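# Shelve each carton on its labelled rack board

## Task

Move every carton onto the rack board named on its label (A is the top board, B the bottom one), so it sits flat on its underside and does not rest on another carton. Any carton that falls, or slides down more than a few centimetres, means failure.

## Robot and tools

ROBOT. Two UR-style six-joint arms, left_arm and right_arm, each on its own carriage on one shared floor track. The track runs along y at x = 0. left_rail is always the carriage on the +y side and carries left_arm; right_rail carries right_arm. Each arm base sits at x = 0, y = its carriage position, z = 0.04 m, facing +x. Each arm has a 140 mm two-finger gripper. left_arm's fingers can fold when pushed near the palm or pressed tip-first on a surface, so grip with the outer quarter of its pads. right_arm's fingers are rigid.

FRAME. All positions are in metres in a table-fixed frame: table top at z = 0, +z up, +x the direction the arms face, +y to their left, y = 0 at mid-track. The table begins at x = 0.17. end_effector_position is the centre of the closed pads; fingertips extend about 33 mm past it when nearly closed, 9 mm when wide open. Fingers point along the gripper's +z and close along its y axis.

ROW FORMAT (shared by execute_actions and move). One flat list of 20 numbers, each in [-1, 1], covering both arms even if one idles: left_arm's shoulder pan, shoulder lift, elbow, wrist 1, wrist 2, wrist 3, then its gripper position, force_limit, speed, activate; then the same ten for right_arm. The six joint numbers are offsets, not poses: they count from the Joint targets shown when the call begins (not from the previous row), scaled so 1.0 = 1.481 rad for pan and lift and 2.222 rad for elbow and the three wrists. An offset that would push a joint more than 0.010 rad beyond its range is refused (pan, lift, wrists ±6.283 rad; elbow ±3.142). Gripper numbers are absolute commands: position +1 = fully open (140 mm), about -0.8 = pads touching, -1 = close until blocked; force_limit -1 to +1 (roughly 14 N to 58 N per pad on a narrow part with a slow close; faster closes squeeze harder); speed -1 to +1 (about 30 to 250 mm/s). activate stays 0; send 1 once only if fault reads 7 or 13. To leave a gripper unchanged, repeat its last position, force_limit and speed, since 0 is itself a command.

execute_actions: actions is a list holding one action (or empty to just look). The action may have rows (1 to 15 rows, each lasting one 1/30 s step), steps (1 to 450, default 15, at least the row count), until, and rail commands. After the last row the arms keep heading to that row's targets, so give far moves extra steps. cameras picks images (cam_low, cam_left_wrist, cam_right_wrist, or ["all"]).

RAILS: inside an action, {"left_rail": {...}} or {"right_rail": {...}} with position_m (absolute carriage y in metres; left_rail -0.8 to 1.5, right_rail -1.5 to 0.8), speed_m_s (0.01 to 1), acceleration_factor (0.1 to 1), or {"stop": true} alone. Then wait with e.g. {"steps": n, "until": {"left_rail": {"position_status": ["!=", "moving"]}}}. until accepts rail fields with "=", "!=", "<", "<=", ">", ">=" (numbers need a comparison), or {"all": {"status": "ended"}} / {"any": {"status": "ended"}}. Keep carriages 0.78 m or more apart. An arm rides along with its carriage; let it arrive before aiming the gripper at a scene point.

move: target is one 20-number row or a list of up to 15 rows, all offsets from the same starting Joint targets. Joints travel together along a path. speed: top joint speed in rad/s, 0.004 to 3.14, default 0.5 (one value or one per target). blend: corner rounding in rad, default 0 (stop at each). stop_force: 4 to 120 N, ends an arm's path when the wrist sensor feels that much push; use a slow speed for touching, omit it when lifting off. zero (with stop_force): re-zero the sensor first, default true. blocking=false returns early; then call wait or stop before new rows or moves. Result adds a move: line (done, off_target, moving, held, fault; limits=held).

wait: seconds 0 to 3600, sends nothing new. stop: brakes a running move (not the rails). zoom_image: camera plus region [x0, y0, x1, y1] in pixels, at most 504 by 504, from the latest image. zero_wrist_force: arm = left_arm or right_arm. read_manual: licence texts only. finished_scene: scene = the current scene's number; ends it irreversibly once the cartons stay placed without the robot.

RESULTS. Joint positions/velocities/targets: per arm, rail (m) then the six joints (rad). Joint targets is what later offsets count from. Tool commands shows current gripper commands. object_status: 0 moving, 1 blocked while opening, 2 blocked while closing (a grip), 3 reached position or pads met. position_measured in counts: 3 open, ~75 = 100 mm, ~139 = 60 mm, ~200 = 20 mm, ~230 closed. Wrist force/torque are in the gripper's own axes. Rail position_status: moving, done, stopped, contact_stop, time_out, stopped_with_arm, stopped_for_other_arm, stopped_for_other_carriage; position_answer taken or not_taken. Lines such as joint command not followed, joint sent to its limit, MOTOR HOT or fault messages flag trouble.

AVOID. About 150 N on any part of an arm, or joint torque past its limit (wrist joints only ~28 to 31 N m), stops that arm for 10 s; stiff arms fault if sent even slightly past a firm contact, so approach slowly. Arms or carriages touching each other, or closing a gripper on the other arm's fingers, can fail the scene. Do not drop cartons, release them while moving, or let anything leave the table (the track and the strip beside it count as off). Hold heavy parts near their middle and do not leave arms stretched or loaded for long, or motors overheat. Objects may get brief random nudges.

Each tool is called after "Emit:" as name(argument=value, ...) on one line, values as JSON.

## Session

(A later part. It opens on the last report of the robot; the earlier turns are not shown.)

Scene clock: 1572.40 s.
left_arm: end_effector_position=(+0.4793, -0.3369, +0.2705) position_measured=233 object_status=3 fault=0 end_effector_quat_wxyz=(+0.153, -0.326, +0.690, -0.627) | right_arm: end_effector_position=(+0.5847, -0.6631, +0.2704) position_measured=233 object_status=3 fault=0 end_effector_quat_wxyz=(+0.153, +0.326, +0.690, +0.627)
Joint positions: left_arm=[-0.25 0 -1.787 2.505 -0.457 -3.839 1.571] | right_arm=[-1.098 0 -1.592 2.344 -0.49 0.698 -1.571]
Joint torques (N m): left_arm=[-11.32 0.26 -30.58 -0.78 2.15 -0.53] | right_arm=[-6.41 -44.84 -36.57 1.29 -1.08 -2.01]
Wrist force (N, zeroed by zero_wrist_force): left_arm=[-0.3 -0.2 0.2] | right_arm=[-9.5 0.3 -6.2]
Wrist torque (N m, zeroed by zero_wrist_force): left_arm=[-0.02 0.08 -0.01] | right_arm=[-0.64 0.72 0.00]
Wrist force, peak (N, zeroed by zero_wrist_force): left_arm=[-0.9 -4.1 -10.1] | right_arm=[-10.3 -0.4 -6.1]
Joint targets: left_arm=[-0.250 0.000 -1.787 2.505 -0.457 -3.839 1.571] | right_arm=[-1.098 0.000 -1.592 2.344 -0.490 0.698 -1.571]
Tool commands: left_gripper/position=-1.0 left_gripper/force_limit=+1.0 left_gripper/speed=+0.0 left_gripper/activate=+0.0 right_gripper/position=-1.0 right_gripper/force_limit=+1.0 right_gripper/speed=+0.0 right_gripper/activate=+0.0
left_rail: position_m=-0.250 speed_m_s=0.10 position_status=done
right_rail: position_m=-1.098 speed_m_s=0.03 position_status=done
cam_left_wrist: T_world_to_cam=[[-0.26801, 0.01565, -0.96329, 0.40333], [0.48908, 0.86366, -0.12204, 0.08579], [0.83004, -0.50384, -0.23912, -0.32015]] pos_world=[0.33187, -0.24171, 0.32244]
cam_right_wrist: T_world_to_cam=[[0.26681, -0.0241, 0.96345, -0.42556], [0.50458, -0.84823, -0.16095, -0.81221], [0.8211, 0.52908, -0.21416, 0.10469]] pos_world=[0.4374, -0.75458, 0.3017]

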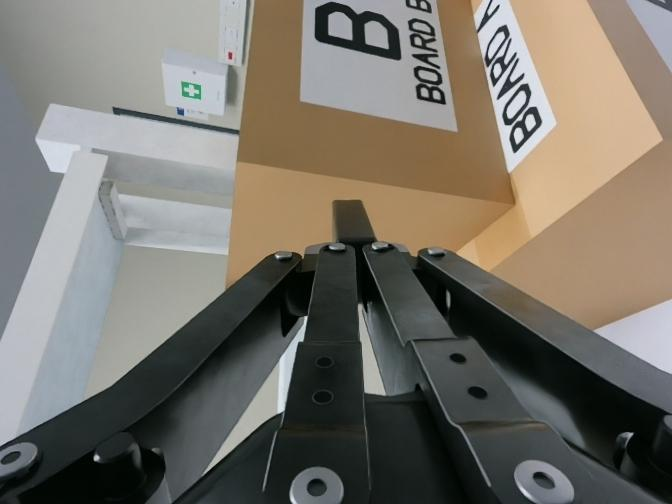

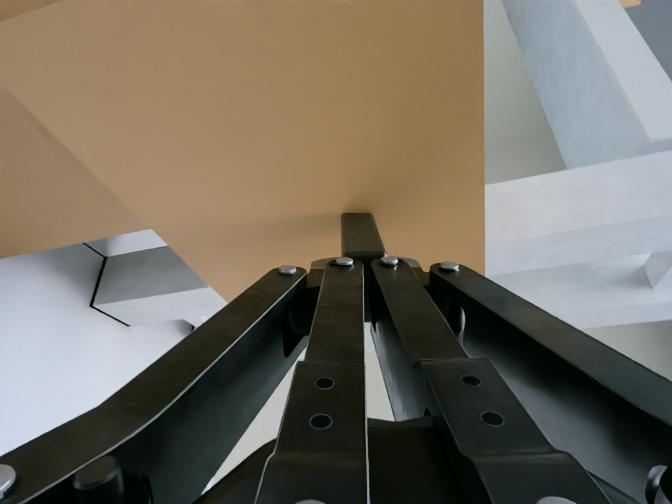

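Emit:
execute_actions(actions=[{"left_rail":{"position_m":-0.23},"right_rail":{"position_m":-1.12,"speed_m_s":0.1},"steps":150,"until":{"all":{"status":"ended"}}}])

Emit:
move(target=[0,0.11945,-0.06503,-0.01458,0,0,-1,1,0,0,0,-0.0289,0.01796,0.00126,0,0,-1,1,0,0], speed=0.25)

Emit:
zero_wrist_force(arm="right_arm")

Emit:
zero_wrist_force(arm="left_arm")

Emit:
execute_actions(actions=[{"left_rail":{"position_m":-0.264,"speed_m_s":0.03},"right_rail":{"position_m":-1.101,"speed_m_s":0.03},"steps":150,"until":{"all":{"status":"ended"}}}], cameras=["cam_left_wrist","cam_right_wrist"])

Scene clock: 1594.37 s.
left_arm: end_effector_position=(+0.4793, -0.3169, +0.2705) position_measured=233 object_status=3 fault=0 end_effector_quat_wxyz=(+0.153, -0.326, +0.690, -0.627) | right_arm: end_effector_position=(+0.5847, -0.6851, +0.2705) position_measured=233 object_status=3 fault=0 end_effector_quat_wxyz=(+0.153, +0.326, +0.690, +0.627)
Joint positions: left_arm=[-0.23 0 -1.787 2.505 -0.457 -3.839 1.571] | right_arm=[-1.12 0 -1.592 2.344 -0.49 0.698 -1.571]
Joint torques (N m): left_arm=[10.04 -2.73 -49.22 -1.1 1.08 -0.88] | right_arm=[-0.46 -44.84 -37.41 1.05 2.31 -1.77]
Wrist force (N, zeroed by zero_wrist_force): left_arm=[-0.4 0.3 0.3] | right_arm=[-3.9 -2.6 2.0]
Wrist torque (N m, zeroed by zero_wrist_force): left_arm=[0.06 0.09 0.00] | right_arm=[-0.56 0.85 -0.03]
Wrist force, peak (N, zeroed by zero_wrist_force): left_arm=[-0.9 0.2 0.2] | right_arm=[-10.1 -0.5 -6.2]
Joint targets: left_arm=[-0.230 0.000 -1.787 2.505 -0.457 -3.839 1.571] | right_arm=[-1.120 0.000 -1.592 2.344 -0.490 0.698 -1.571]
Tool commands: left_gripper/position=-1.0 left_gripper/force_limit=+1.0 left_gripper/speed=+0.0 left_gripper/activate=+0.0 right_gripper/position=-1.0 right_gripper/force_limit=+1.0 right_gripper/speed=+0.0 right_gripper/activate=+0.0
left_rail: position_m=-0.230 speed_m_s=0.10 position_status=done
right_rail: position_m=-1.120 speed_m_s=0.10 position_status=done

Scene clock: 1595.60 s.
left_arm: end_effector_position=(+0.5742, -0.3169, +0.2705) position_measured=233 object_status=3 fault=0 end_effector_quat_wxyz=(+0.153, -0.326, +0.690, -0.627) | right_arm: end_effector_position=(+0.5597, -0.6851, +0.2706) position_measured=233 object_status=3 fault=0 end_effector_quat_wxyz=(+0.153, +0.326, +0.690, +0.627)
Joint positions: left_arm=[-0.23 0 -1.61 2.361 -0.489 -3.839 1.571] | right_arm=[-1.12 0 -1.635 2.384 -0.488 0.698 -1.571]
Joint torques (N m): left_arm=[8.59 -11.64 -47.19 -3.48 0.77 -0.82] | right_arm=[-13.81 -40.52 -22.14 1.84 2.37 -1.92]
Wrist force (N, zeroed by zero_wrist_force): left_arm=[-0.5 0.0 0.4] | right_arm=[-3.6 -2.5 1.6]
Wrist torque (N m, zeroed by zero_wrist_force): left_arm=[-0.01 0.11 0.00] | right_arm=[-0.55 0.78 0.03]
Wrist force, peak (N, zeroed by zero_wrist_force): left_arm=[-1.6 -0.3 1.1] | right_arm=[-4.3 -2.2 2.2]
Joint targets: left_arm=[-0.230 0.000 -1.610 2.361 -0.489 -3.839 1.571] | right_arm=[-1.120 0.000 -1.635 2.384 -0.488 0.698 -1.571]
left_rail: position_m=-0.230 speed_m_s=0.10 position_status=done
right_rail: position_m=-1.120 speed_m_s=0.10 position_status=done
move: done

Wrist force sensor zeroed.

Wrist force sensor zeroed.

Scene clock: 1597.13 s.
left_arm: end_effector_position=(+0.5743, -0.3509, +0.2705) position_measured=233 object_status=3 fault=0 end_effector_quat_wxyz=(+0.153, -0.326, +0.690, -0.627) | right_arm: end_effector_position=(+0.5596, -0.6661, +0.2706) position_measured=233 object_status=3 fault=0 end_effector_quat_wxyz=(+0.153, +0.326, +0.690, +0.627)
Joint positions: left_arm=[-0.264 0 -1.61 2.361 -0.489 -3.839 1.571] | right_arm=[-1.101 0 -1.635 2.384 -0.488 0.698 -1.571]
Joint torques (N m): left_arm=[7.95 -12.54 -46.68 -3.46 0.83 -0.62] | right_arm=[-14.25 -41.22 -22.86 2.3 2.17 -1.88]
Wrist force (N, zeroed by zero_wrist_force): left_arm=[0.1 0.0 -0.2] | right_arm=[0.4 -0.2 0.0]
Wrist torque (N m, zeroed by zero_wrist_force): left_arm=[0.01 -0.02 0.01] | right_arm=[-0.06 -0.08 0.00]
Wrist force, peak (N, zeroed by zero_wrist_force): left_arm=[-0.6 -0.2 -1.1] | right_arm=[-0.7 0.1 -1.2]
Joint targets: left_arm=[-0.264 0.000 -1.610 2.361 -0.489 -3.839 1.571] | right_arm=[-1.101 0.000 -1.635 2.384 -0.488 0.698 -1.571]
Tool commands: left_gripper/position=-1.0 left_gripper/force_limit=+1.0 left_gripper/speed=+0.0 left_gripper/activate=+0.0 right_gripper/position=-1.0 right_gripper/force_limit=+1.0 right_gripper/speed=+0.0 right_gripper/activate=+0.0
left_rail: position_m=-0.264 speed_m_s=0.03 position_status=done
right_rail: position_m=-1.101 speed_m_s=0.03 position_status=done
cam_left_wrist: T_world_to_cam=[[-0.26814, 0.01562, -0.96325, 0.42904], [0.48905, 0.86366, -0.12213, 0.05146], [0.83002, -0.50383, -0.23922, -0.40601]] pos_world=[0.42687, -0.25571, 0.32244]
cam_right_wrist: T_world_to_cam=[[0.26667, -0.02404, 0.96349, -0.41895], [0.50462, -0.84823, -0.16084, -0.80212], [0.82112, 0.52909, -0.21406, 0.12688]] pos_world=[0.4123, -0.75758, 0.3018]

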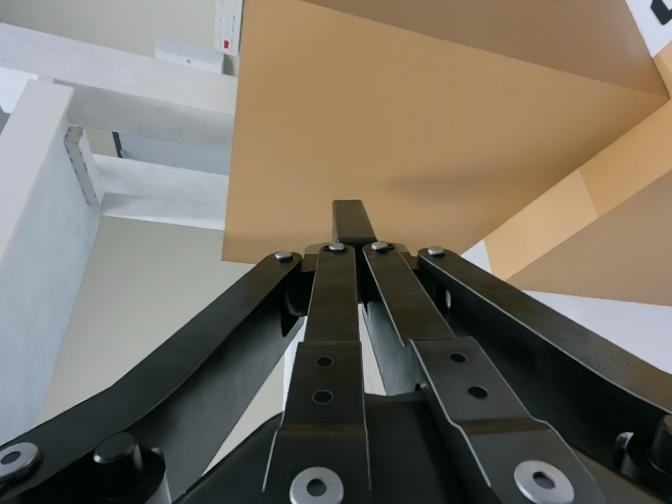

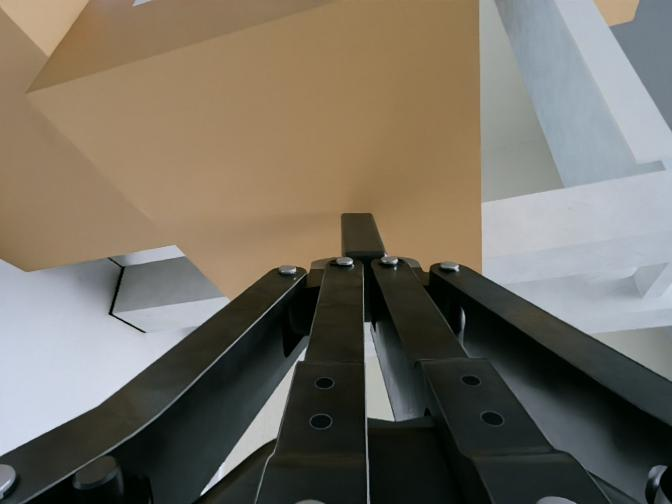

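Emit:
execute_actions(actions=[{"left_rail":{"position_m":-0.269},"right_rail":{"position_m":-1.096},"steps":150,"until":{"all":{"status":"ended"}}}])

Emit:
execute_actions(actions=[{"left_rail":{"position_m":-0.271},"right_rail":{"position_m":-1.094},"steps":150,"until":{"all":{"status":"ended"}}}])

Scene clock: 1608.33 s.
left_arm: end_effector_position=(+0.5743, -0.3559, +0.2705) position_measured=233 object_status=3 fault=0 end_effector_quat_wxyz=(+0.153, -0.326, +0.690, -0.627) | right_arm: end_effector_position=(+0.5597, -0.6611, +0.2706) position_measured=233 object_status=3 fault=0 end_effector_quat_wxyz=(+0.153, +0.326, +0.690, +0.627)
Joint positions: left_arm=[-0.269 0 -1.61 2.361 -0.489 -3.839 1.571] | right_arm=[-1.096 0 -1.635 2.384 -0.488 0.698 -1.571]
Joint torques (N m): left_arm=[7.36 -12.62 -48.05 -3.77 -0.09 -0.91] | right_arm=[-9.62 -38.46 -23.92 2.12 1.31 -1.78]
Wrist force (N, zeroed by zero_wrist_force): left_arm=[-0.1 -0.1 -0.4] | right_arm=[-5.4 1.1 -9.9]
Wrist torque (N m, zeroed by zero_wrist_force): left_arm=[-0.03 0.03 0.00] | right_arm=[-0.12 0.02 0.03]
Wrist force, peak (N, zeroed by zero_wrist_force): left_arm=[0.3 -0.4 -0.6] | right_arm=[-5.4 1.1 -9.9]
Joint targets: left_arm=[-0.269 0.000 -1.610 2.361 -0.489 -3.839 1.571] | right_arm=[-1.096 0.000 -1.635 2.384 -0.488 0.698 -1.571]
Tool commands: left_gripper/position=-1.0 left_gripper/force_limit=+1.0 left_gripper/speed=+0.0 left_gripper/activate=+0.0 right_gripper/position=-1.0 right_gripper/force_limit=+1.0 right_gripper/speed=+0.0 right_gripper/activate=+0.0
left_rail: position_m=-0.269 speed_m_s=0.03 position_status=done
right_rail: position_m=-1.096 speed_m_s=0.03 position_status=done

Scene clock: 1608.77 s.
left_arm: end_effector_position=(+0.5743, -0.3579, +0.2705) position_measured=233 object_status=3 fault=0 end_effector_quat_wxyz=(+0.153, -0.326, +0.690, -0.627) | right_arm: end_effector_position=(+0.5597, -0.6591, +0.2706) position_measured=233 object_status=3 fault=0 end_effector_quat_wxyz=(+0.153, +0.326, +0.690, +0.627)
Joint positions: left_arm=[-0.271 0 -1.61 2.361 -0.489 -3.839 1.571] | right_arm=[-1.094 0 -1.635 2.384 -0.488 0.698 -1.571]
Joint torques (N m): left_arm=[9.9 -13.43 -46.95 -3.32 -0.13 -0.75] | right_arm=[-6.7 -37.9 -23.5 2.09 -0.13 -1.88]
Wrist force (N, zeroed by zero_wrist_force): left_arm=[-2.8 -0.2 -5.7] | right_arm=[-6.1 1.8 -11.3]
Wrist torque (N m, zeroed by zero_wrist_force): left_arm=[-0.01 -0.09 0.00] | right_arm=[-0.05 -0.06 0.03]
Wrist force, peak (N, zeroed by zero_wrist_force): left_arm=[-2.8 -0.2 -5.7] | right_arm=[-5.9 2.4 -11.7]
Joint targets: left_arm=[-0.271 0.000 -1.610 2.361 -0.489 -3.839 1.571] | right_arm=[-1.094 0.000 -1.635 2.384 -0.488 0.698 -1.571]
Tool commands: left_gripper/position=-1.0 left_gripper/force_limit=+1.0 left_gripper/speed=+0.0 left_gripper/activate=+0.0 right_gripper/position=-1.0 right_gripper/force_limit=+1.0 right_gripper/speed=+0.0 right_gripper/activate=+0.0
left_rail: position_m=-0.271 speed_m_s=0.03 position_status=done
right_rail: position_m=-1.094 speed_m_s=0.03 position_status=done

Emit:
execute_actions(actions=[{"left_rail":{"position_m":-0.273},"right_rail":{"position_m":-1.092},"steps":150,"until":{"all":{"status":"ended"}}}])

Emit:
execute_actions(actions=[{"left_rail":{"position_m":-0.2745},"right_rail":{"position_m":-1.0905},"steps":150,"until":{"all":{"status":"ended"}}}])

Scene clock: 1616.17 s.
left_arm: end_effector_position=(+0.5744, -0.3598, +0.2706) position_measured=233 object_status=3 fault=0 end_effector_quat_wxyz=(+0.153, -0.326, +0.690, -0.627) | right_arm: end_effector_position=(+0.5596, -0.6571, +0.2706) position_measured=233 object_status=3 fault=0 end_effector_quat_wxyz=(+0.153, +0.326, +0.690, +0.627)
Joint positions: left_arm=[-0.273 0 -1.61 2.361 -0.489 -3.84 1.571] | right_arm=[-1.092 0 -1.635 2.384 -0.488 0.698 -1.571]
Joint torques (N m): left_arm=[-29.56 -14.05 -40.12 -0.39 11.25 -1.01] | right_arm=[17.66 -24.99 -23.88 2.02 -5.34 -1.77]
Wrist force (N, zeroed by zero_wrist_force): left_arm=[-31.1 -9.1 -42.7] | right_arm=[-33.4 14.5 -59.4]
Wrist torque (N m, zeroed by zero_wrist_force): left_arm=[0.18 -0.72 -0.09] | right_arm=[-0.48 -0.26 0.20]
Wrist force, peak (N, zeroed by zero_wrist_force): left_arm=[-30.7 -9.9 -43.0] | right_arm=[-32.9 15.3 -59.6]
Joint targets: left_arm=[-0.273 0.000 -1.610 2.361 -0.489 -3.839 1.571] | right_arm=[-1.092 0.000 -1.635 2.384 -0.488 0.698 -1.571]
Tool commands: left_gripper/position=-1.0 left_gripper/force_limit=+1.0 left_gripper/speed=+0.0 left_gripper/activate=+0.0 right_gripper/position=-1.0 right_gripper/force_limit=+1.0 right_gripper/speed=+0.0 right_gripper/activate=+0.0
left_rail: position_m=-0.273 speed_m_s=0.03 position_status=done
right_rail: position_m=-1.092 speed_m_s=0.03 position_status=done

Scene clock: 1616.60 s.
left_arm: end_effector_position=(+0.5744, -0.3613, +0.2705) position_measured=233 object_status=3 fault=0 end_effector_quat_wxyz=(+0.153, -0.326, +0.690, -0.627) | right_arm: end_effector_position=(+0.5597, -0.6557, +0.2706) position_measured=233 object_status=3 fault=0 end_effector_quat_wxyz=(+0.153, +0.326, +0.690, +0.627)
Joint positions: left_arm=[-0.274 0 -1.61 2.361 -0.489 -3.84 1.571] | right_arm=[-1.091 -0.001 -1.635 2.384 -0.488 0.698 -1.571]
Joint torques (N m): left_arm=[-58.53 -12.01 -33.82 1.4 23.5 -0.85] | right_arm=[48.47 -23.79 -24.11 2.19 -12.53 -1.93]
Wrist force (N, zeroed by zero_wrist_force): left_arm=[-55.2 -14.4 -83.1] | right_arm=[-55.8 19.7 -102.0]
Wrist torque (N m, zeroed by zero_wrist_force): left_arm=[0.39 -1.23 -0.16] | right_arm=[-0.67 -0.29 0.27]
Wrist force, peak (N, zeroed by zero_wrist_force): left_arm=[-55.0 -15.2 -83.2] | right_arm=[-55.8 19.7 -102.0]
Joint targets: left_arm=[-0.275 0.000 -1.610 2.361 -0.489 -3.839 1.571] | right_arm=[-1.091 0.000 -1.635 2.384 -0.488 0.698 -1.571]
Tool commands: left_gripper/position=-1.0 left_gripper/force_limit=+1.0 left_gripper/speed=+0.0 left_gripper/activate=+0.0 right_gripper/position=-1.0 right_gripper/force_limit=+1.0 right_gripper/speed=+0.0 right_gripper/activate=+0.0
left_rail: position_m=-0.274 position_m_goal=-0.275 speed_m_s=0.03 position_status=done
right_rail: position_m=-1.091 speed_m_s=0.03 position_status=done

Emit:
execute_actions(actions=[{"left_rail":{"position_m":-0.273},"right_rail":{"position_m":-1.092},"steps":150,"until":{"all":{"status":"ended"}}}])

Scene clock: 1621.40 s.
left_arm: end_effector_position=(+0.5742, -0.3601, +0.2705) position_measured=233 object_status=3 fault=0 end_effector_quat_wxyz=(+0.153, -0.326, +0.691, -0.627) | right_arm: end_effector_position=(+0.5595, -0.6569, +0.2706) position_measured=233 object_status=3 fault=0 end_effector_quat_wxyz=(+0.153, +0.326, +0.690, +0.627)
Joint positions: left_arm=[-0.273 0 -1.61 2.361 -0.489 -3.839 1.571] | right_arm=[-1.092 0 -1.635 2.384 -0.488 0.697 -1.571]
Joint torques (N m): left_arm=[-39.32 -11.44 -24.88 1.73 12.55 -0.92] | right_arm=[36.51 -10.49 -24.35 1.93 -12.88 -1.79]
Wrist force (N, zeroed by zero_wrist_force): left_arm=[-34.7 -6.5 -48.5] | right_arm=[-36.2 9.1 -56.0]
Wrist torque (N m, zeroed by zero_wrist_force): left_arm=[0.16 -0.90 -0.06] | right_arm=[-0.22 -0.32 0.14]
Wrist force, peak (N, zeroed by zero_wrist_force): left_arm=[-57.4 -16.1 -87.1] | right_arm=[-57.3 21.0 -102.6]
Joint targets: left_arm=[-0.273 0.000 -1.610 2.361 -0.489 -3.839 1.571] | right_arm=[-1.092 0.000 -1.635 2.384 -0.488 0.698 -1.571]
Tool commands: left_gripper/position=-1.0 left_gripper/force_limit=+1.0 left_gripper/speed=+0.0 left_gripper/activate=+0.0 right_gripper/position=-1.0 right_gripper/force_limit=+1.0 right_gripper/speed=+0.0 right_gripper/activate=+0.0
left_rail: position_m=-0.273 speed_m_s=0.03 position_status=done
right_rail: position_m=-1.092 speed_m_s=0.03 position_status=done

Emit:
move(target=[[0,-0.02667,-0.01116,0.02894,0,0,-1,1,0,0,0,-0.02735,-0.01143,0.02966,0,0,-1,1,0,0],[0,-0.05078,-0.02322,0.05707,0,0,-1,1,0,0,0,-0.05172,-0.02376,0.05824,0,0,-1,1,0,0],[0,-0.07238,-0.03623,0.08447,0,0,-1,1,0,0,0,-0.07373,-0.03699,0.08614,0,0,-1,1,0,0],[0,-0.09149,-0.05,0.11098,0,0,-1,1,0,0,0,-0.09298,-0.05104,0.11301,0,0,-1,1,0,0]], speed=0.12, blend=0.02, cameras=["all"])

Scene clock: 1652.67 s.
left_arm: end_effector_position=(+0.5744, -0.3599, +0.3754) position_measured=233 object_status=3 fault=0 end_effector_quat_wxyz=(+0.153, -0.326, +0.690, -0.627) | right_arm: end_effector_position=(+0.5597, -0.6571, +0.3755) position_measured=233 object_status=3 fault=0 end_effector_quat_wxyz=(+0.153, +0.326, +0.690, +0.627)
Joint positions: left_arm=[-0.273 0 -1.745 2.25 -0.243 -3.839 1.571] | right_arm=[-1.092 0 -1.773 2.271 -0.237 0.698 -1.571]
Joint torques (N m): left_arm=[-23.65 -54.36 -61.07 0.9 21.13 -1.02] | right_arm=[24.34 -42.66 -51.99 0.98 -6.03 -1.91]
Wrist force (N, zeroed by zero_wrist_force): left_arm=[-37.2 8.5 -35.9] | right_arm=[-34.6 -9.8 -38.6]
Wrist torque (N m, zeroed by zero_wrist_force): left_arm=[-0.32 -1.11 0.08] | right_arm=[0.29 -0.47 -0.03]
Wrist force, peak (N, zeroed by zero_wrist_force): left_arm=[-34.8 -7.0 -48.7] | right_arm=[-35.9 9.2 -56.0]
Joint targets: left_arm=[-0.273 0.000 -1.745 2.250 -0.243 -3.839 1.571] | right_arm=[-1.092 0.000 -1.773 2.271 -0.237 0.698 -1.571]
left_rail: position_m=-0.273 speed_m_s=0.03 position_status=done
right_rail: position_m=-1.092 speed_m_s=0.03 position_status=done
move: done
cam_left_wrist: T_world_to_cam=[[-0.26814, 0.01562, -0.96325, 0.53026], [0.48905, 0.86366, -0.12213, 0.072], [0.83002, -0.50383, -0.23922, -0.38554]] pos_world=[0.42697, -0.26471, 0.42734]
cam_right_wrist: T_world_to_cam=[[0.26667, -0.02404, 0.96349, -0.5198], [0.50462, -0.84823, -0.16084, -0.77761], [0.82112, 0.52909, -0.21406, 0.14458]] pos_world=[0.4123, -0.74858, 0.4067]

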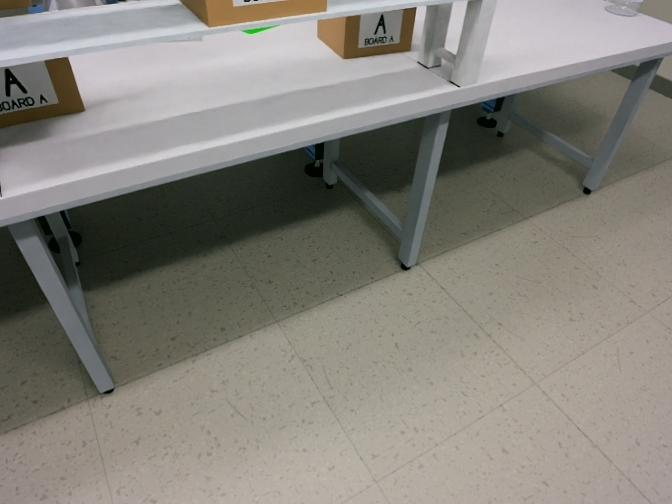

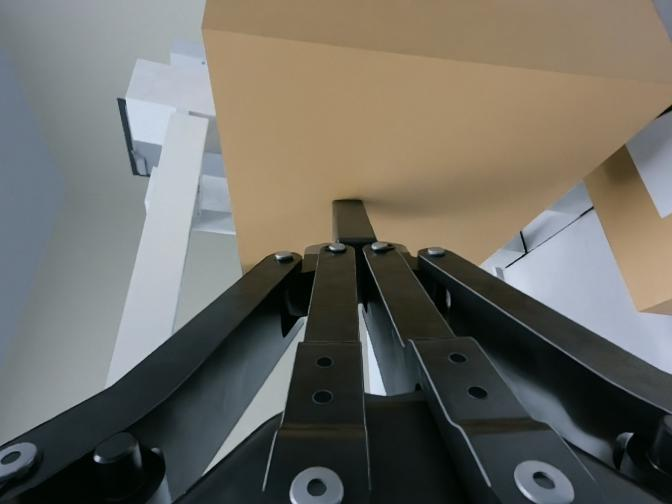

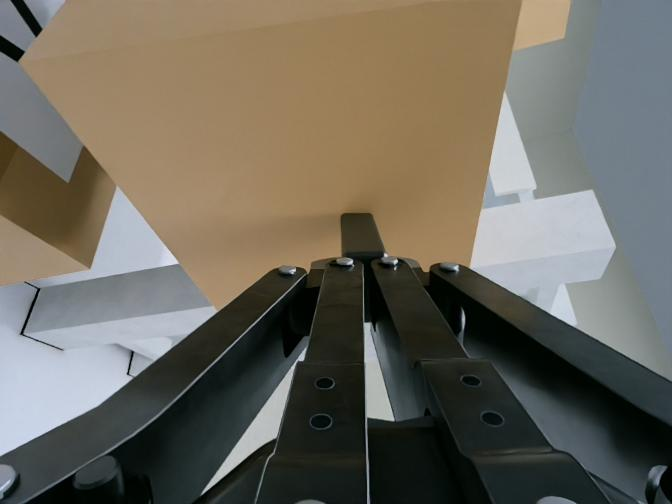

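Emit:
execute_actions(actions=[{"left_rail":{"position_m":-0.188,"speed_m_s":0.05},"right_rail":{"position_m":-1.007,"speed_m_s":0.05},"steps":200,"until":{"all":{"status":"ended"}}}])

Emit:
execute_actions(actions=[{"left_rail":{"position_m":-0.103,"speed_m_s":0.05},"right_rail":{"position_m":-0.922,"speed_m_s":0.05},"steps":200,"until":{"all":{"status":"ended"}}}], cameras=["all"])

Scene clock: 1673.33 s.
left_arm: end_effector_position=(+0.5744, -0.2750, +0.3755) position_measured=233 object_status=3 fault=0 end_effector_quat_wxyz=(+0.153, -0.326, +0.690, -0.627) | right_arm: end_effector_position=(+0.5597, -0.5721, +0.3756) position_measured=233 object_status=3 fault=0 end_effector_quat_wxyz=(+0.153, +0.326, +0.690, +0.627)
Joint positions: left_arm=[-0.188 0 -1.745 2.25 -0.243 -3.839 1.571] | right_arm=[-1.007 0 -1.773 2.271 -0.237 0.698 -1.571]
Joint torques (N m): left_arm=[-34.36 -55.15 -57.69 0.69 7.33 -0.83] | right_arm=[38.12 -40.52 -49.25 0.72 -9.04 -1.71]
Wrist force (N, zeroed by zero_wrist_force): left_arm=[-38.5 8.6 -36.7] | right_arm=[-35.6 -10.0 -39.5]
Wrist torque (N m, zeroed by zero_wrist_force): left_arm=[-0.32 -1.05 0.09] | right_arm=[0.28 -0.45 -0.04]
Wrist force, peak (N, zeroed by zero_wrist_force): left_arm=[-39.1 8.6 -37.2] | right_arm=[-36.1 -10.1 -40.2]
Joint targets: left_arm=[-0.188 0.000 -1.745 2.250 -0.243 -3.839 1.571] | right_arm=[-1.007 0.000 -1.773 2.271 -0.237 0.698 -1.571]
Tool commands: left_gripper/position=-1.0 left_gripper/force_limit=+1.0 left_gripper/speed=+0.0 left_gripper/activate=+0.0 right_gripper/position=-1.0 right_gripper/force_limit=+1.0 right_gripper/speed=+0.0 right_gripper/activate=+0.0
left_rail: position_m=-0.188 speed_m_s=0.05 position_status=done
right_rail: position_m=-1.007 speed_m_s=0.05 position_status=done

Scene clock: 1675.53 s.
left_arm: end_effector_position=(+0.5744, -0.1900, +0.3755) position_measured=233 object_status=3 fault=0 end_effector_quat_wxyz=(+0.153, -0.326, +0.690, -0.627) | right_arm: end_effector_position=(+0.5597, -0.4871, +0.3756) position_measured=233 object_status=3 fault=0 end_effector_quat_wxyz=(+0.153, +0.326, +0.690, +0.627)
Joint positions: left_arm=[-0.103 0 -1.745 2.25 -0.243 -3.839 1.571] | right_arm=[-0.922 0 -1.773 2.271 -0.237 0.698 -1.571]
Joint torques (N m): left_arm=[-36.31 -53.6 -55.86 0.73 7.89 -1.11] | right_arm=[38.63 -40.21 -47.79 0.42 -9.91 -1.85]
Wrist force (N, zeroed by zero_wrist_force): left_arm=[-38.1 7.5 -37.2] | right_arm=[-35.3 -8.9 -39.7]
Wrist torque (N m, zeroed by zero_wrist_force): left_arm=[-0.37 -1.06 0.08] | right_arm=[0.37 -0.43 -0.04]
Wrist force, peak (N, zeroed by zero_wrist_force): left_arm=[-38.7 8.3 -37.3] | right_arm=[-36.3 -10.2 -39.6]
Joint targets: left_arm=[-0.103 0.000 -1.745 2.250 -0.243 -3.839 1.571] | right_arm=[-0.922 0.000 -1.773 2.271 -0.237 0.698 -1.571]
Tool commands: left_gripper/position=-1.0 left_gripper/force_limit=+1.0 left_gripper/speed=+0.0 left_gripper/activate=+0.0 right_gripper/position=-1.0 right_gripper/force_limit=+1.0 right_gripper/speed=+0.0 right_gripper/activate=+0.0
left_rail: position_m=-0.103 speed_m_s=0.05 position_status=done
right_rail: position_m=-0.922 speed_m_s=0.05 position_status=done
cam_left_wrist: T_world_to_cam=[[-0.26801, 0.01565, -0.96329, 0.52766], [0.48908, 0.86366, -0.12204, -0.07487], [0.83004, -0.50384, -0.23912, -0.29991]] pos_world=[0.42697, -0.09471, 0.42744]
cam_right_wrist: T_world_to_cam=[[0.26667, -0.02404, 0.96349, -0.51581], [0.50462, -0.84823, -0.16084, -0.6334], [0.82112, 0.52909, -0.21406, 0.05465]] pos_world=[0.4123, -0.57858, 0.4068]

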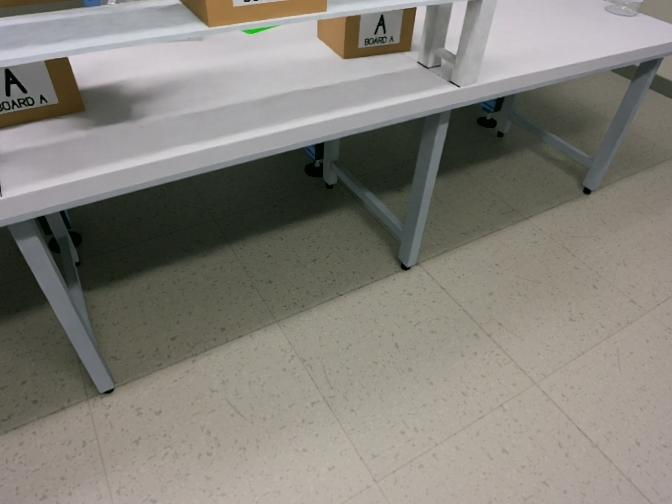

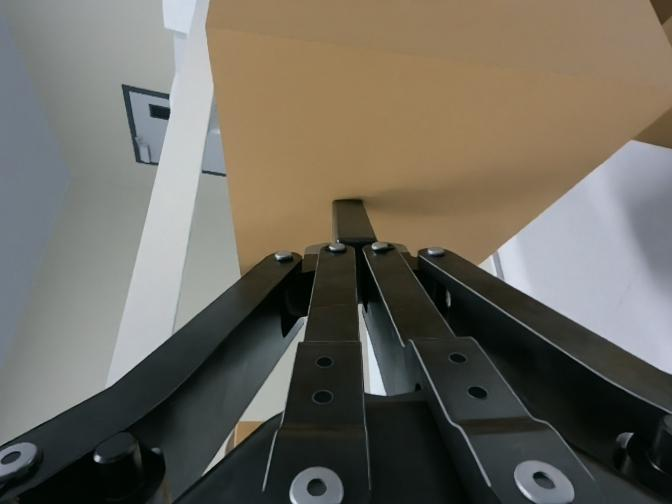

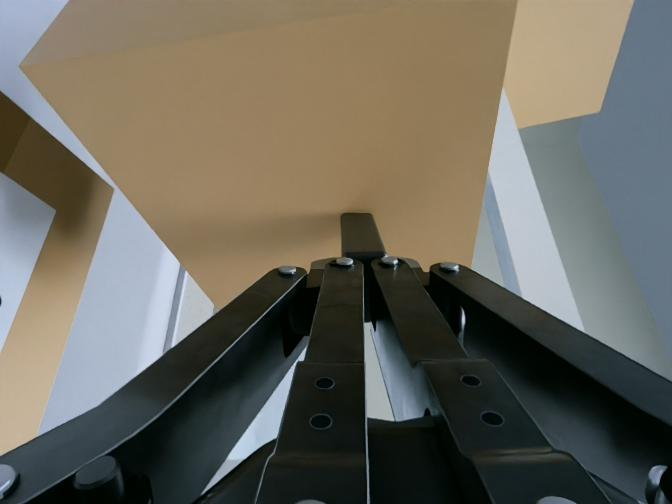

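Emit:
move(target=[0,0.0564,-0.0286,-0.0090,0,0,-1,1,0,0,0,0.0665,-0.0329,-0.0110,0,0,-1,1,0,0], speed=0.06, cameras=["all"])

Scene clock: 1731.03 s.
left_arm: end_effector_position=(+0.6194, -0.1900, +0.3723) position_measured=233 object_status=3 fault=0 end_effector_quat_wxyz=(+0.153, -0.326, +0.690, -0.627) | right_arm: end_effector_position=(+0.6119, -0.4871, +0.3720) position_measured=233 object_status=3 fault=0 end_effector_quat_wxyz=(+0.153, +0.327, +0.690, +0.627)
Joint positions: left_arm=[-0.103 0 -1.662 2.186 -0.263 -3.839 1.571] | right_arm=[-0.922 0 -1.675 2.198 -0.261 0.698 -1.571]
Joint torques (N m): left_arm=[-43.96 -22.43 -61.6 -5.73 8.04 -1.31] | right_arm=[37.67 -25.67 -50.51 -7.04 -12.34 -1.54]
Wrist force (N, zeroed by zero_wrist_force): left_arm=[-37.2 8.4 -37.9] | right_arm=[-36.6 -8.8 -38.7]
Wrist torque (N m, zeroed by zero_wrist_force): left_arm=[-0.35 -1.10 0.07] | right_arm=[0.46 -0.59 -0.05]
Wrist force, peak (N, zeroed by zero_wrist_force): left_arm=[-38.4 8.9 -38.4] | right_arm=[-37.0 -9.4 -40.3]
Joint targets: left_arm=[-0.103 0.000 -1.662 2.186 -0.263 -3.839 1.571] | right_arm=[-0.922 0.000 -1.674 2.198 -0.261 0.698 -1.571]
left_rail: position_m=-0.103 speed_m_s=0.05 position_status=done
right_rail: position_m=-0.922 speed_m_s=0.05 position_status=done
move: done
cam_left_wrist: T_world_to_cam=[[-0.26801, 0.01565, -0.96329, 0.53664], [0.48908, 0.86366, -0.12204, -0.09727], [0.83004, -0.50384, -0.23912, -0.33803]] pos_world=[0.47197, -0.09471, 0.42424]
cam_right_wrist: T_world_to_cam=[[0.26762, -0.02406, 0.96322, -0.52672], [0.50445, -0.84823, -0.16134, -0.66007], [0.82092, 0.52908, -0.21487, 0.01137]] pos_world=[0.4646, -0.57858, 0.40329]

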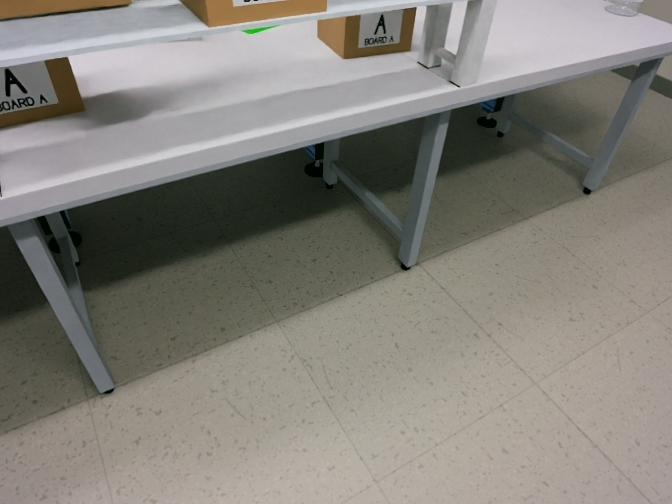

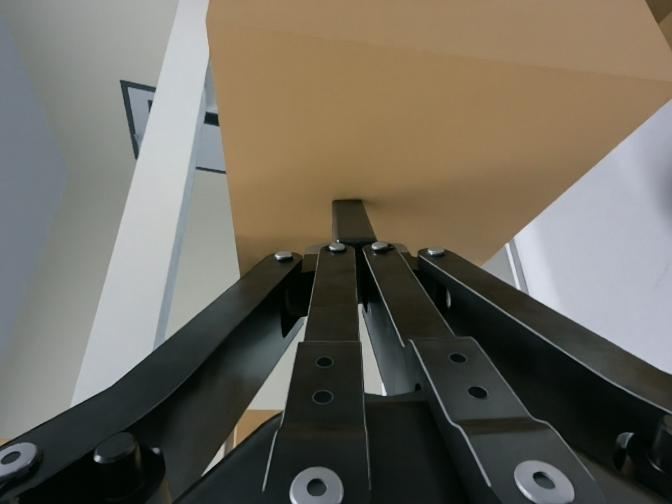

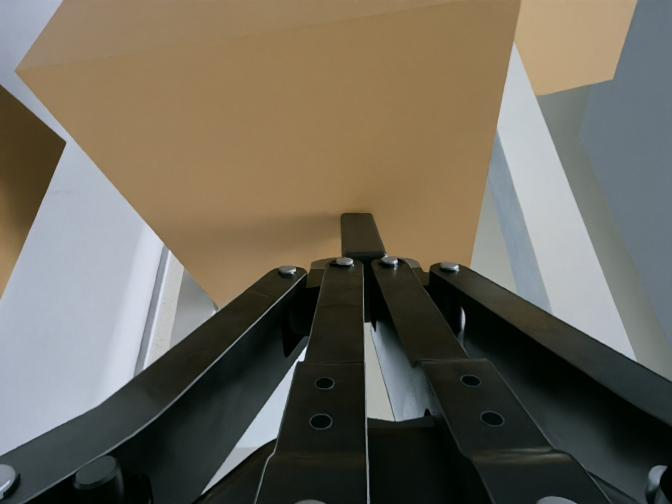

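Emit:
move(target=[0,0.0516,-0.0319,-0.0023,0,0,-1,1,0,0,0,0.0544,-0.0334,-0.0032,0,0,-1,1,0,0], speed=0.06, stop_force=15, cameras=["all"])

Scene clock: 1740.37 s.
left_arm: end_effector_position=(+0.6646, -0.1900, +0.3720) position_measured=233 object_status=3 fault=0 end_effector_quat_wxyz=(+0.153, -0.326, +0.691, -0.627) | right_arm: end_effector_position=(+0.6596, -0.4871, +0.3721) position_measured=233 object_status=3 fault=0 end_effector_quat_wxyz=(+0.153, +0.326, +0.690, +0.627)
Joint positions: left_arm=[-0.103 0 -1.585 2.115 -0.268 -3.839 1.571] | right_arm=[-0.922 0 -1.594 2.124 -0.268 0.698 -1.571]
Joint torques (N m): left_arm=[-44.94 -25.97 -59.94 -5.68 8.18 -1.72] | right_arm=[37.38 -35.2 -50.27 -7.12 -14.4 -1.39]
Wrist force (N, zeroed by zero_wrist_force): left_arm=[-35.0 8.0 -36.7] | right_arm=[-35.3 -8.4 -36.6]
Wrist torque (N m, zeroed by zero_wrist_force): left_arm=[-0.37 -1.01 0.08] | right_arm=[0.39 -0.54 -0.08]
Wrist force, peak (N, zeroed by zero_wrist_force): left_arm=[-37.8 9.2 -38.2] | right_arm=[-37.1 -9.4 -38.8]
Joint targets: left_arm=[-0.103 0.000 -1.585 2.115 -0.268 -3.839 1.571] | right_arm=[-0.922 0.000 -1.594 2.124 -0.268 0.698 -1.571]
left_rail: position_m=-0.103 speed_m_s=0.05 position_status=done
right_rail: position_m=-0.922 speed_m_s=0.05 position_status=done
move: done
cam_left_wrist: T_world_to_cam=[[-0.2685, 0.01558, -0.96315, 0.54866], [0.489, 0.86366, -0.12235, -0.11923], [0.82993, -0.50383, -0.23952, -0.37539]] pos_world=[0.51717, -0.09471, 0.42394]
cam_right_wrist: T_world_to_cam=[[0.26689, -0.02405, 0.96343, -0.53919], [0.50456, -0.84824, -0.16095, -0.68444], [0.82109, 0.52907, -0.21426, -0.02808]] pos_world=[0.5123, -0.57868, 0.4033]

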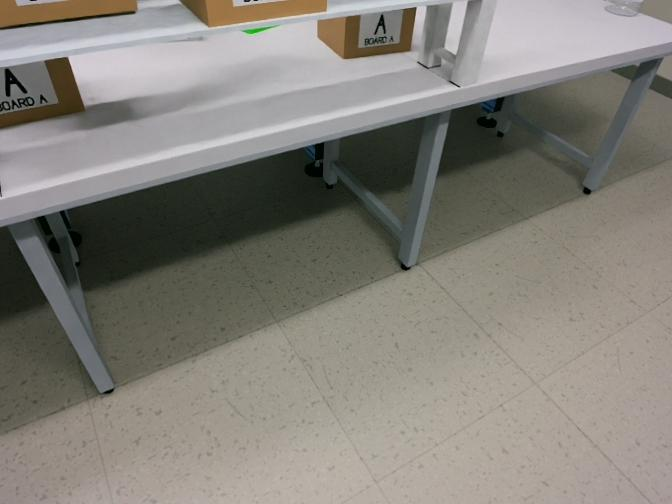

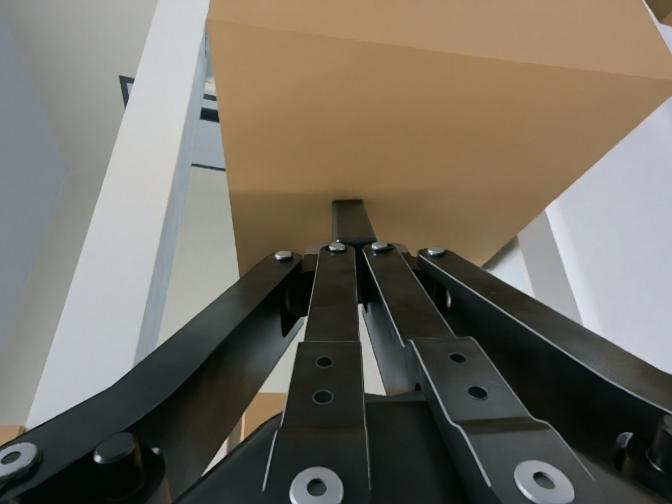

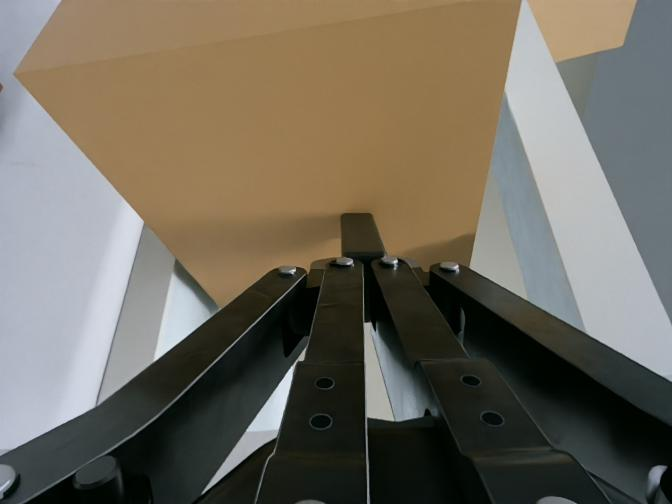

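Emit:
move(target=[[0,0.0490,-0.0336,0.0009,0,0,-1,1,0,0,0,0.0518,-0.0353,0.0007,0,0,-1,1,0,0],[0,0.0963,-0.0687,0.0044,0,0,-1,1,0,0,0,0.1018,-0.0723,0.0044,0,0,-1,1,0,0]], speed=0.06, blend=0.02, stop_force=12, cameras=["all"])

Scene clock: 1752.70 s.
left_arm: end_effector_position=(+0.7546, -0.1900, +0.3720) position_measured=233 object_status=3 fault=0 end_effector_quat_wxyz=(+0.153, -0.326, +0.691, -0.627) | right_arm: end_effector_position=(+0.7246, -0.4872, +0.3726) position_measured=233 object_status=3 fault=0 end_effector_quat_wxyz=(+0.153, +0.326, +0.690, +0.627)
Joint positions: left_arm=[-0.103 0 -1.443 1.963 -0.258 -3.839 1.571] | right_arm=[-0.922 0 -1.49 2.015 -0.263 0.698 -1.571]
Joint torques (N m): left_arm=[-25.59 -42.21 -61.81 0.73 8.99 -1.18] | right_arm=[30.4 -68.16 -36.37 -7.58 -2.24 2.06]
Wrist force (N, zeroed by zero_wrist_force): left_arm=[-20.1 10.2 -20.3] | right_arm=[-19.8 -10.5 -24.4]
Wrist torque (N m, zeroed by zero_wrist_force): left_arm=[-0.22 -1.07 0.23] | right_arm=[0.29 -0.33 -0.01]
Wrist force, peak (N, zeroed by zero_wrist_force): left_arm=[-37.4 9.0 -45.0] | right_arm=[-14.8 -17.1 -49.3]
Joint targets: left_arm=[-0.103 0.000 -1.443 1.963 -0.258 -3.839 1.571] | right_arm=[-0.922 0.000 -1.490 2.015 -0.263 0.698 -1.571]
left_rail: position_m=-0.103 speed_m_s=0.05 position_status=done
right_rail: position_m=-0.922 speed_m_s=0.05 position_status=done
move: contact (right_arm); right_arm: the elbow is farthest, 0.052 rad from its target
cam_left_wrist: T_world_to_cam=[[-0.26824, 0.01568, -0.96323, 0.57273], [0.48915, 0.8636, -0.12216, -0.16347], [0.82993, -0.50393, -0.23932, -0.45026]] pos_world=[0.60727, -0.09471, 0.42394]
cam_right_wrist: T_world_to_cam=[[0.2668, -0.02407, 0.96345, -0.557], [0.50465, -0.84819, -0.16094, -0.71718], [0.82106, 0.52915, -0.21415, -0.08132]] pos_world=[0.5773, -0.57868, 0.4038]

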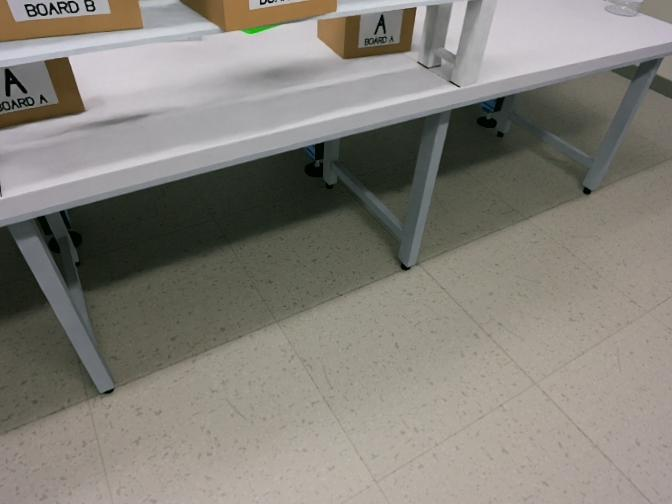

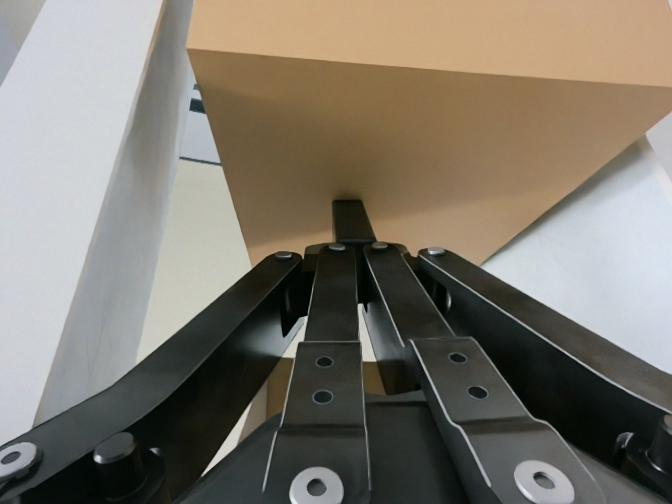

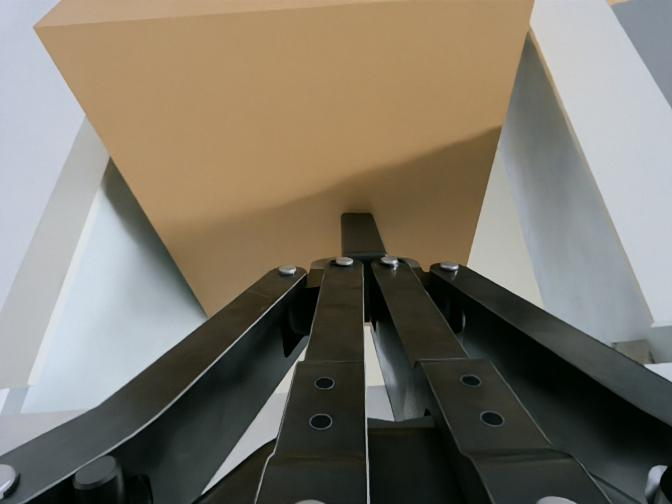

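Emit:
move(target=[0,-0.0317,0.0234,-0.0023,0,0,-1,1,0,0,0,0,0,0,0,0,-1,1,0,0], speed=0.06, cameras=["cam_left_wrist","cam_right_wrist"])

Scene clock: 1813.17 s.
left_arm: end_effector_position=(+0.7247, -0.1900, +0.3725) position_measured=233 object_status=3 fault=0 end_effector_quat_wxyz=(+0.153, -0.326, +0.690, -0.627) | right_arm: end_effector_position=(+0.7246, -0.4872, +0.3726) position_measured=233 object_status=3 fault=0 end_effector_quat_wxyz=(+0.153, +0.326, +0.690, +0.627)
Joint positions: left_arm=[-0.103 0 -1.489 2.014 -0.263 -3.839 1.571] | right_arm=[-0.922 -0.001 -1.49 2.015 -0.263 0.698 -1.571]
Joint torques (N m): left_arm=[-34.11 -83.58 -37.77 -5.84 9.86 -1.5] | right_arm=[27.39 -66.65 -37.87 -6.42 -6.7 2.11]
Wrist force (N, zeroed by zero_wrist_force): left_arm=[-33.2 9.3 -34.9] | right_arm=[-34.1 -9.8 -34.3]
Wrist torque (N m, zeroed by zero_wrist_force): left_arm=[-0.33 -0.91 0.09] | right_arm=[0.35 -0.64 -0.03]
Wrist force, peak (N, zeroed by zero_wrist_force): left_arm=[-33.5 9.2 -35.8] | right_arm=[-33.7 -9.1 -35.5]
Joint targets: left_arm=[-0.103 0.000 -1.490 2.015 -0.263 -3.839 1.571] | right_arm=[-0.922 0.000 -1.490 2.015 -0.263 0.698 -1.571]
left_rail: position_m=-0.103 speed_m_s=0.05 position_status=done
right_rail: position_m=-0.922 speed_m_s=0.05 position_status=done
move: done
cam_left_wrist: T_world_to_cam=[[-0.26823, 0.01564, -0.96323, 0.56518], [0.48903, 0.86367, -0.12216, -0.14871], [0.83, -0.50381, -0.23931, -0.42536]] pos_world=[0.57737, -0.09471, 0.42444]
cam_right_wrist: T_world_to_cam=[[0.26681, -0.0241, 0.96345, -0.55701], [0.50458, -0.84823, -0.16095, -0.71716], [0.8211, 0.52908, -0.21416, -0.08138]] pos_world=[0.5773, -0.57868, 0.4038]

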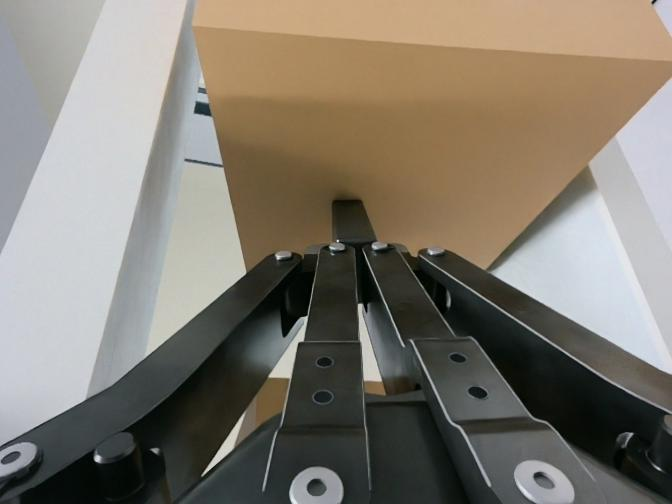

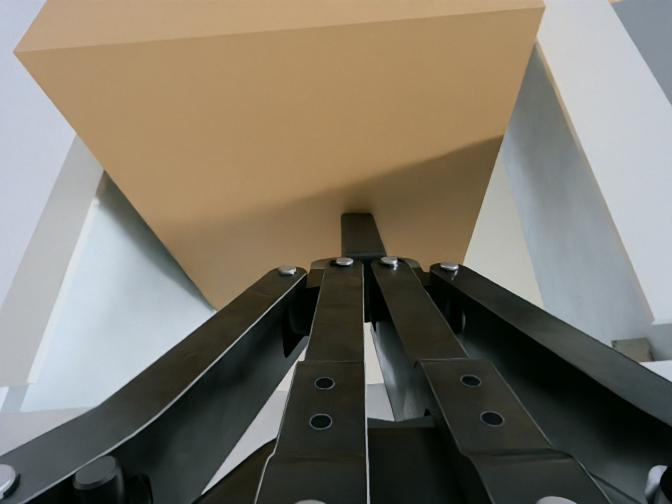

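Emit:
move(target=[0,0.0049,0.0037,-0.0070,0,0,-1,1,0,0,0,0.0049,0.0037,-0.0070,0,0,-1,1,0,0], speed=0.02, stop_force=12, cameras=["cam_right_wrist"])

Scene clock: 1824.33 s.
left_arm: end_effector_position=(+0.7246, -0.1900, +0.3645) position_measured=233 object_status=3 fault=0 end_effector_quat_wxyz=(+0.153, -0.326, +0.690, -0.627) | right_arm: end_effector_position=(+0.7245, -0.4872, +0.3646) position_measured=233 object_status=3 fault=0 end_effector_quat_wxyz=(+0.153, +0.326, +0.690, +0.627)
Joint positions: left_arm=[-0.103 0 -1.482 2.023 -0.279 -3.839 1.571] | right_arm=[-0.922 0 -1.483 2.023 -0.279 0.698 -1.571]
Joint torques (N m): left_arm=[-48.67 -38.3 -38.06 -6.07 10.05 -1.34] | right_arm=[45.57 -43.16 -32.28 -6.15 -18.43 1.97]
Wrist force (N, zeroed by zero_wrist_force): left_arm=[-32.9 8.4 -35.7] | right_arm=[-32.7 -5.9 -35.9]
Wrist torque (N m, zeroed by zero_wrist_force): left_arm=[-0.27 -0.91 0.15] | right_arm=[0.22 -0.55 -0.05]
Wrist force, peak (N, zeroed by zero_wrist_force): left_arm=[-33.2 8.3 -36.1] | right_arm=[-34.3 -9.7 -34.6]
Joint targets: left_arm=[-0.103 0.000 -1.482 2.023 -0.279 -3.839 1.571] | right_arm=[-0.922 0.000 -1.483 2.023 -0.279 0.698 -1.571]
left_rail: position_m=-0.103 speed_m_s=0.05 position_status=done
right_rail: position_m=-0.922 speed_m_s=0.05 position_status=done
move: done
cam_right_wrist: T_world_to_cam=[[0.26667, -0.02404, 0.96349, -0.54919], [0.50462, -0.84823, -0.16084, -0.71847], [0.82112, 0.52909, -0.21406, -0.08305]] pos_world=[0.5772, -0.57868, 0.3958]

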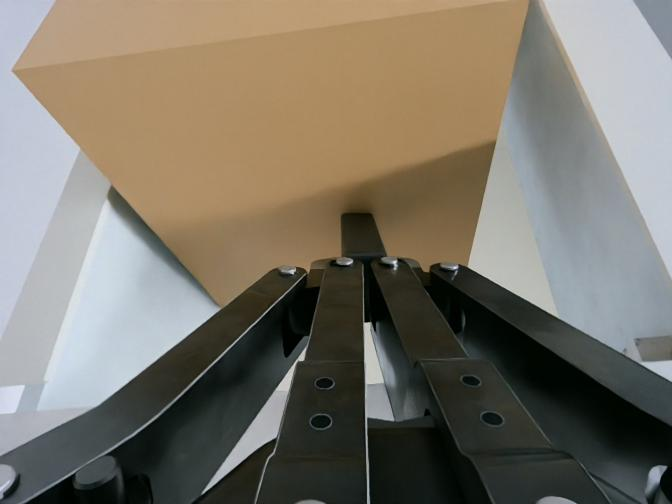

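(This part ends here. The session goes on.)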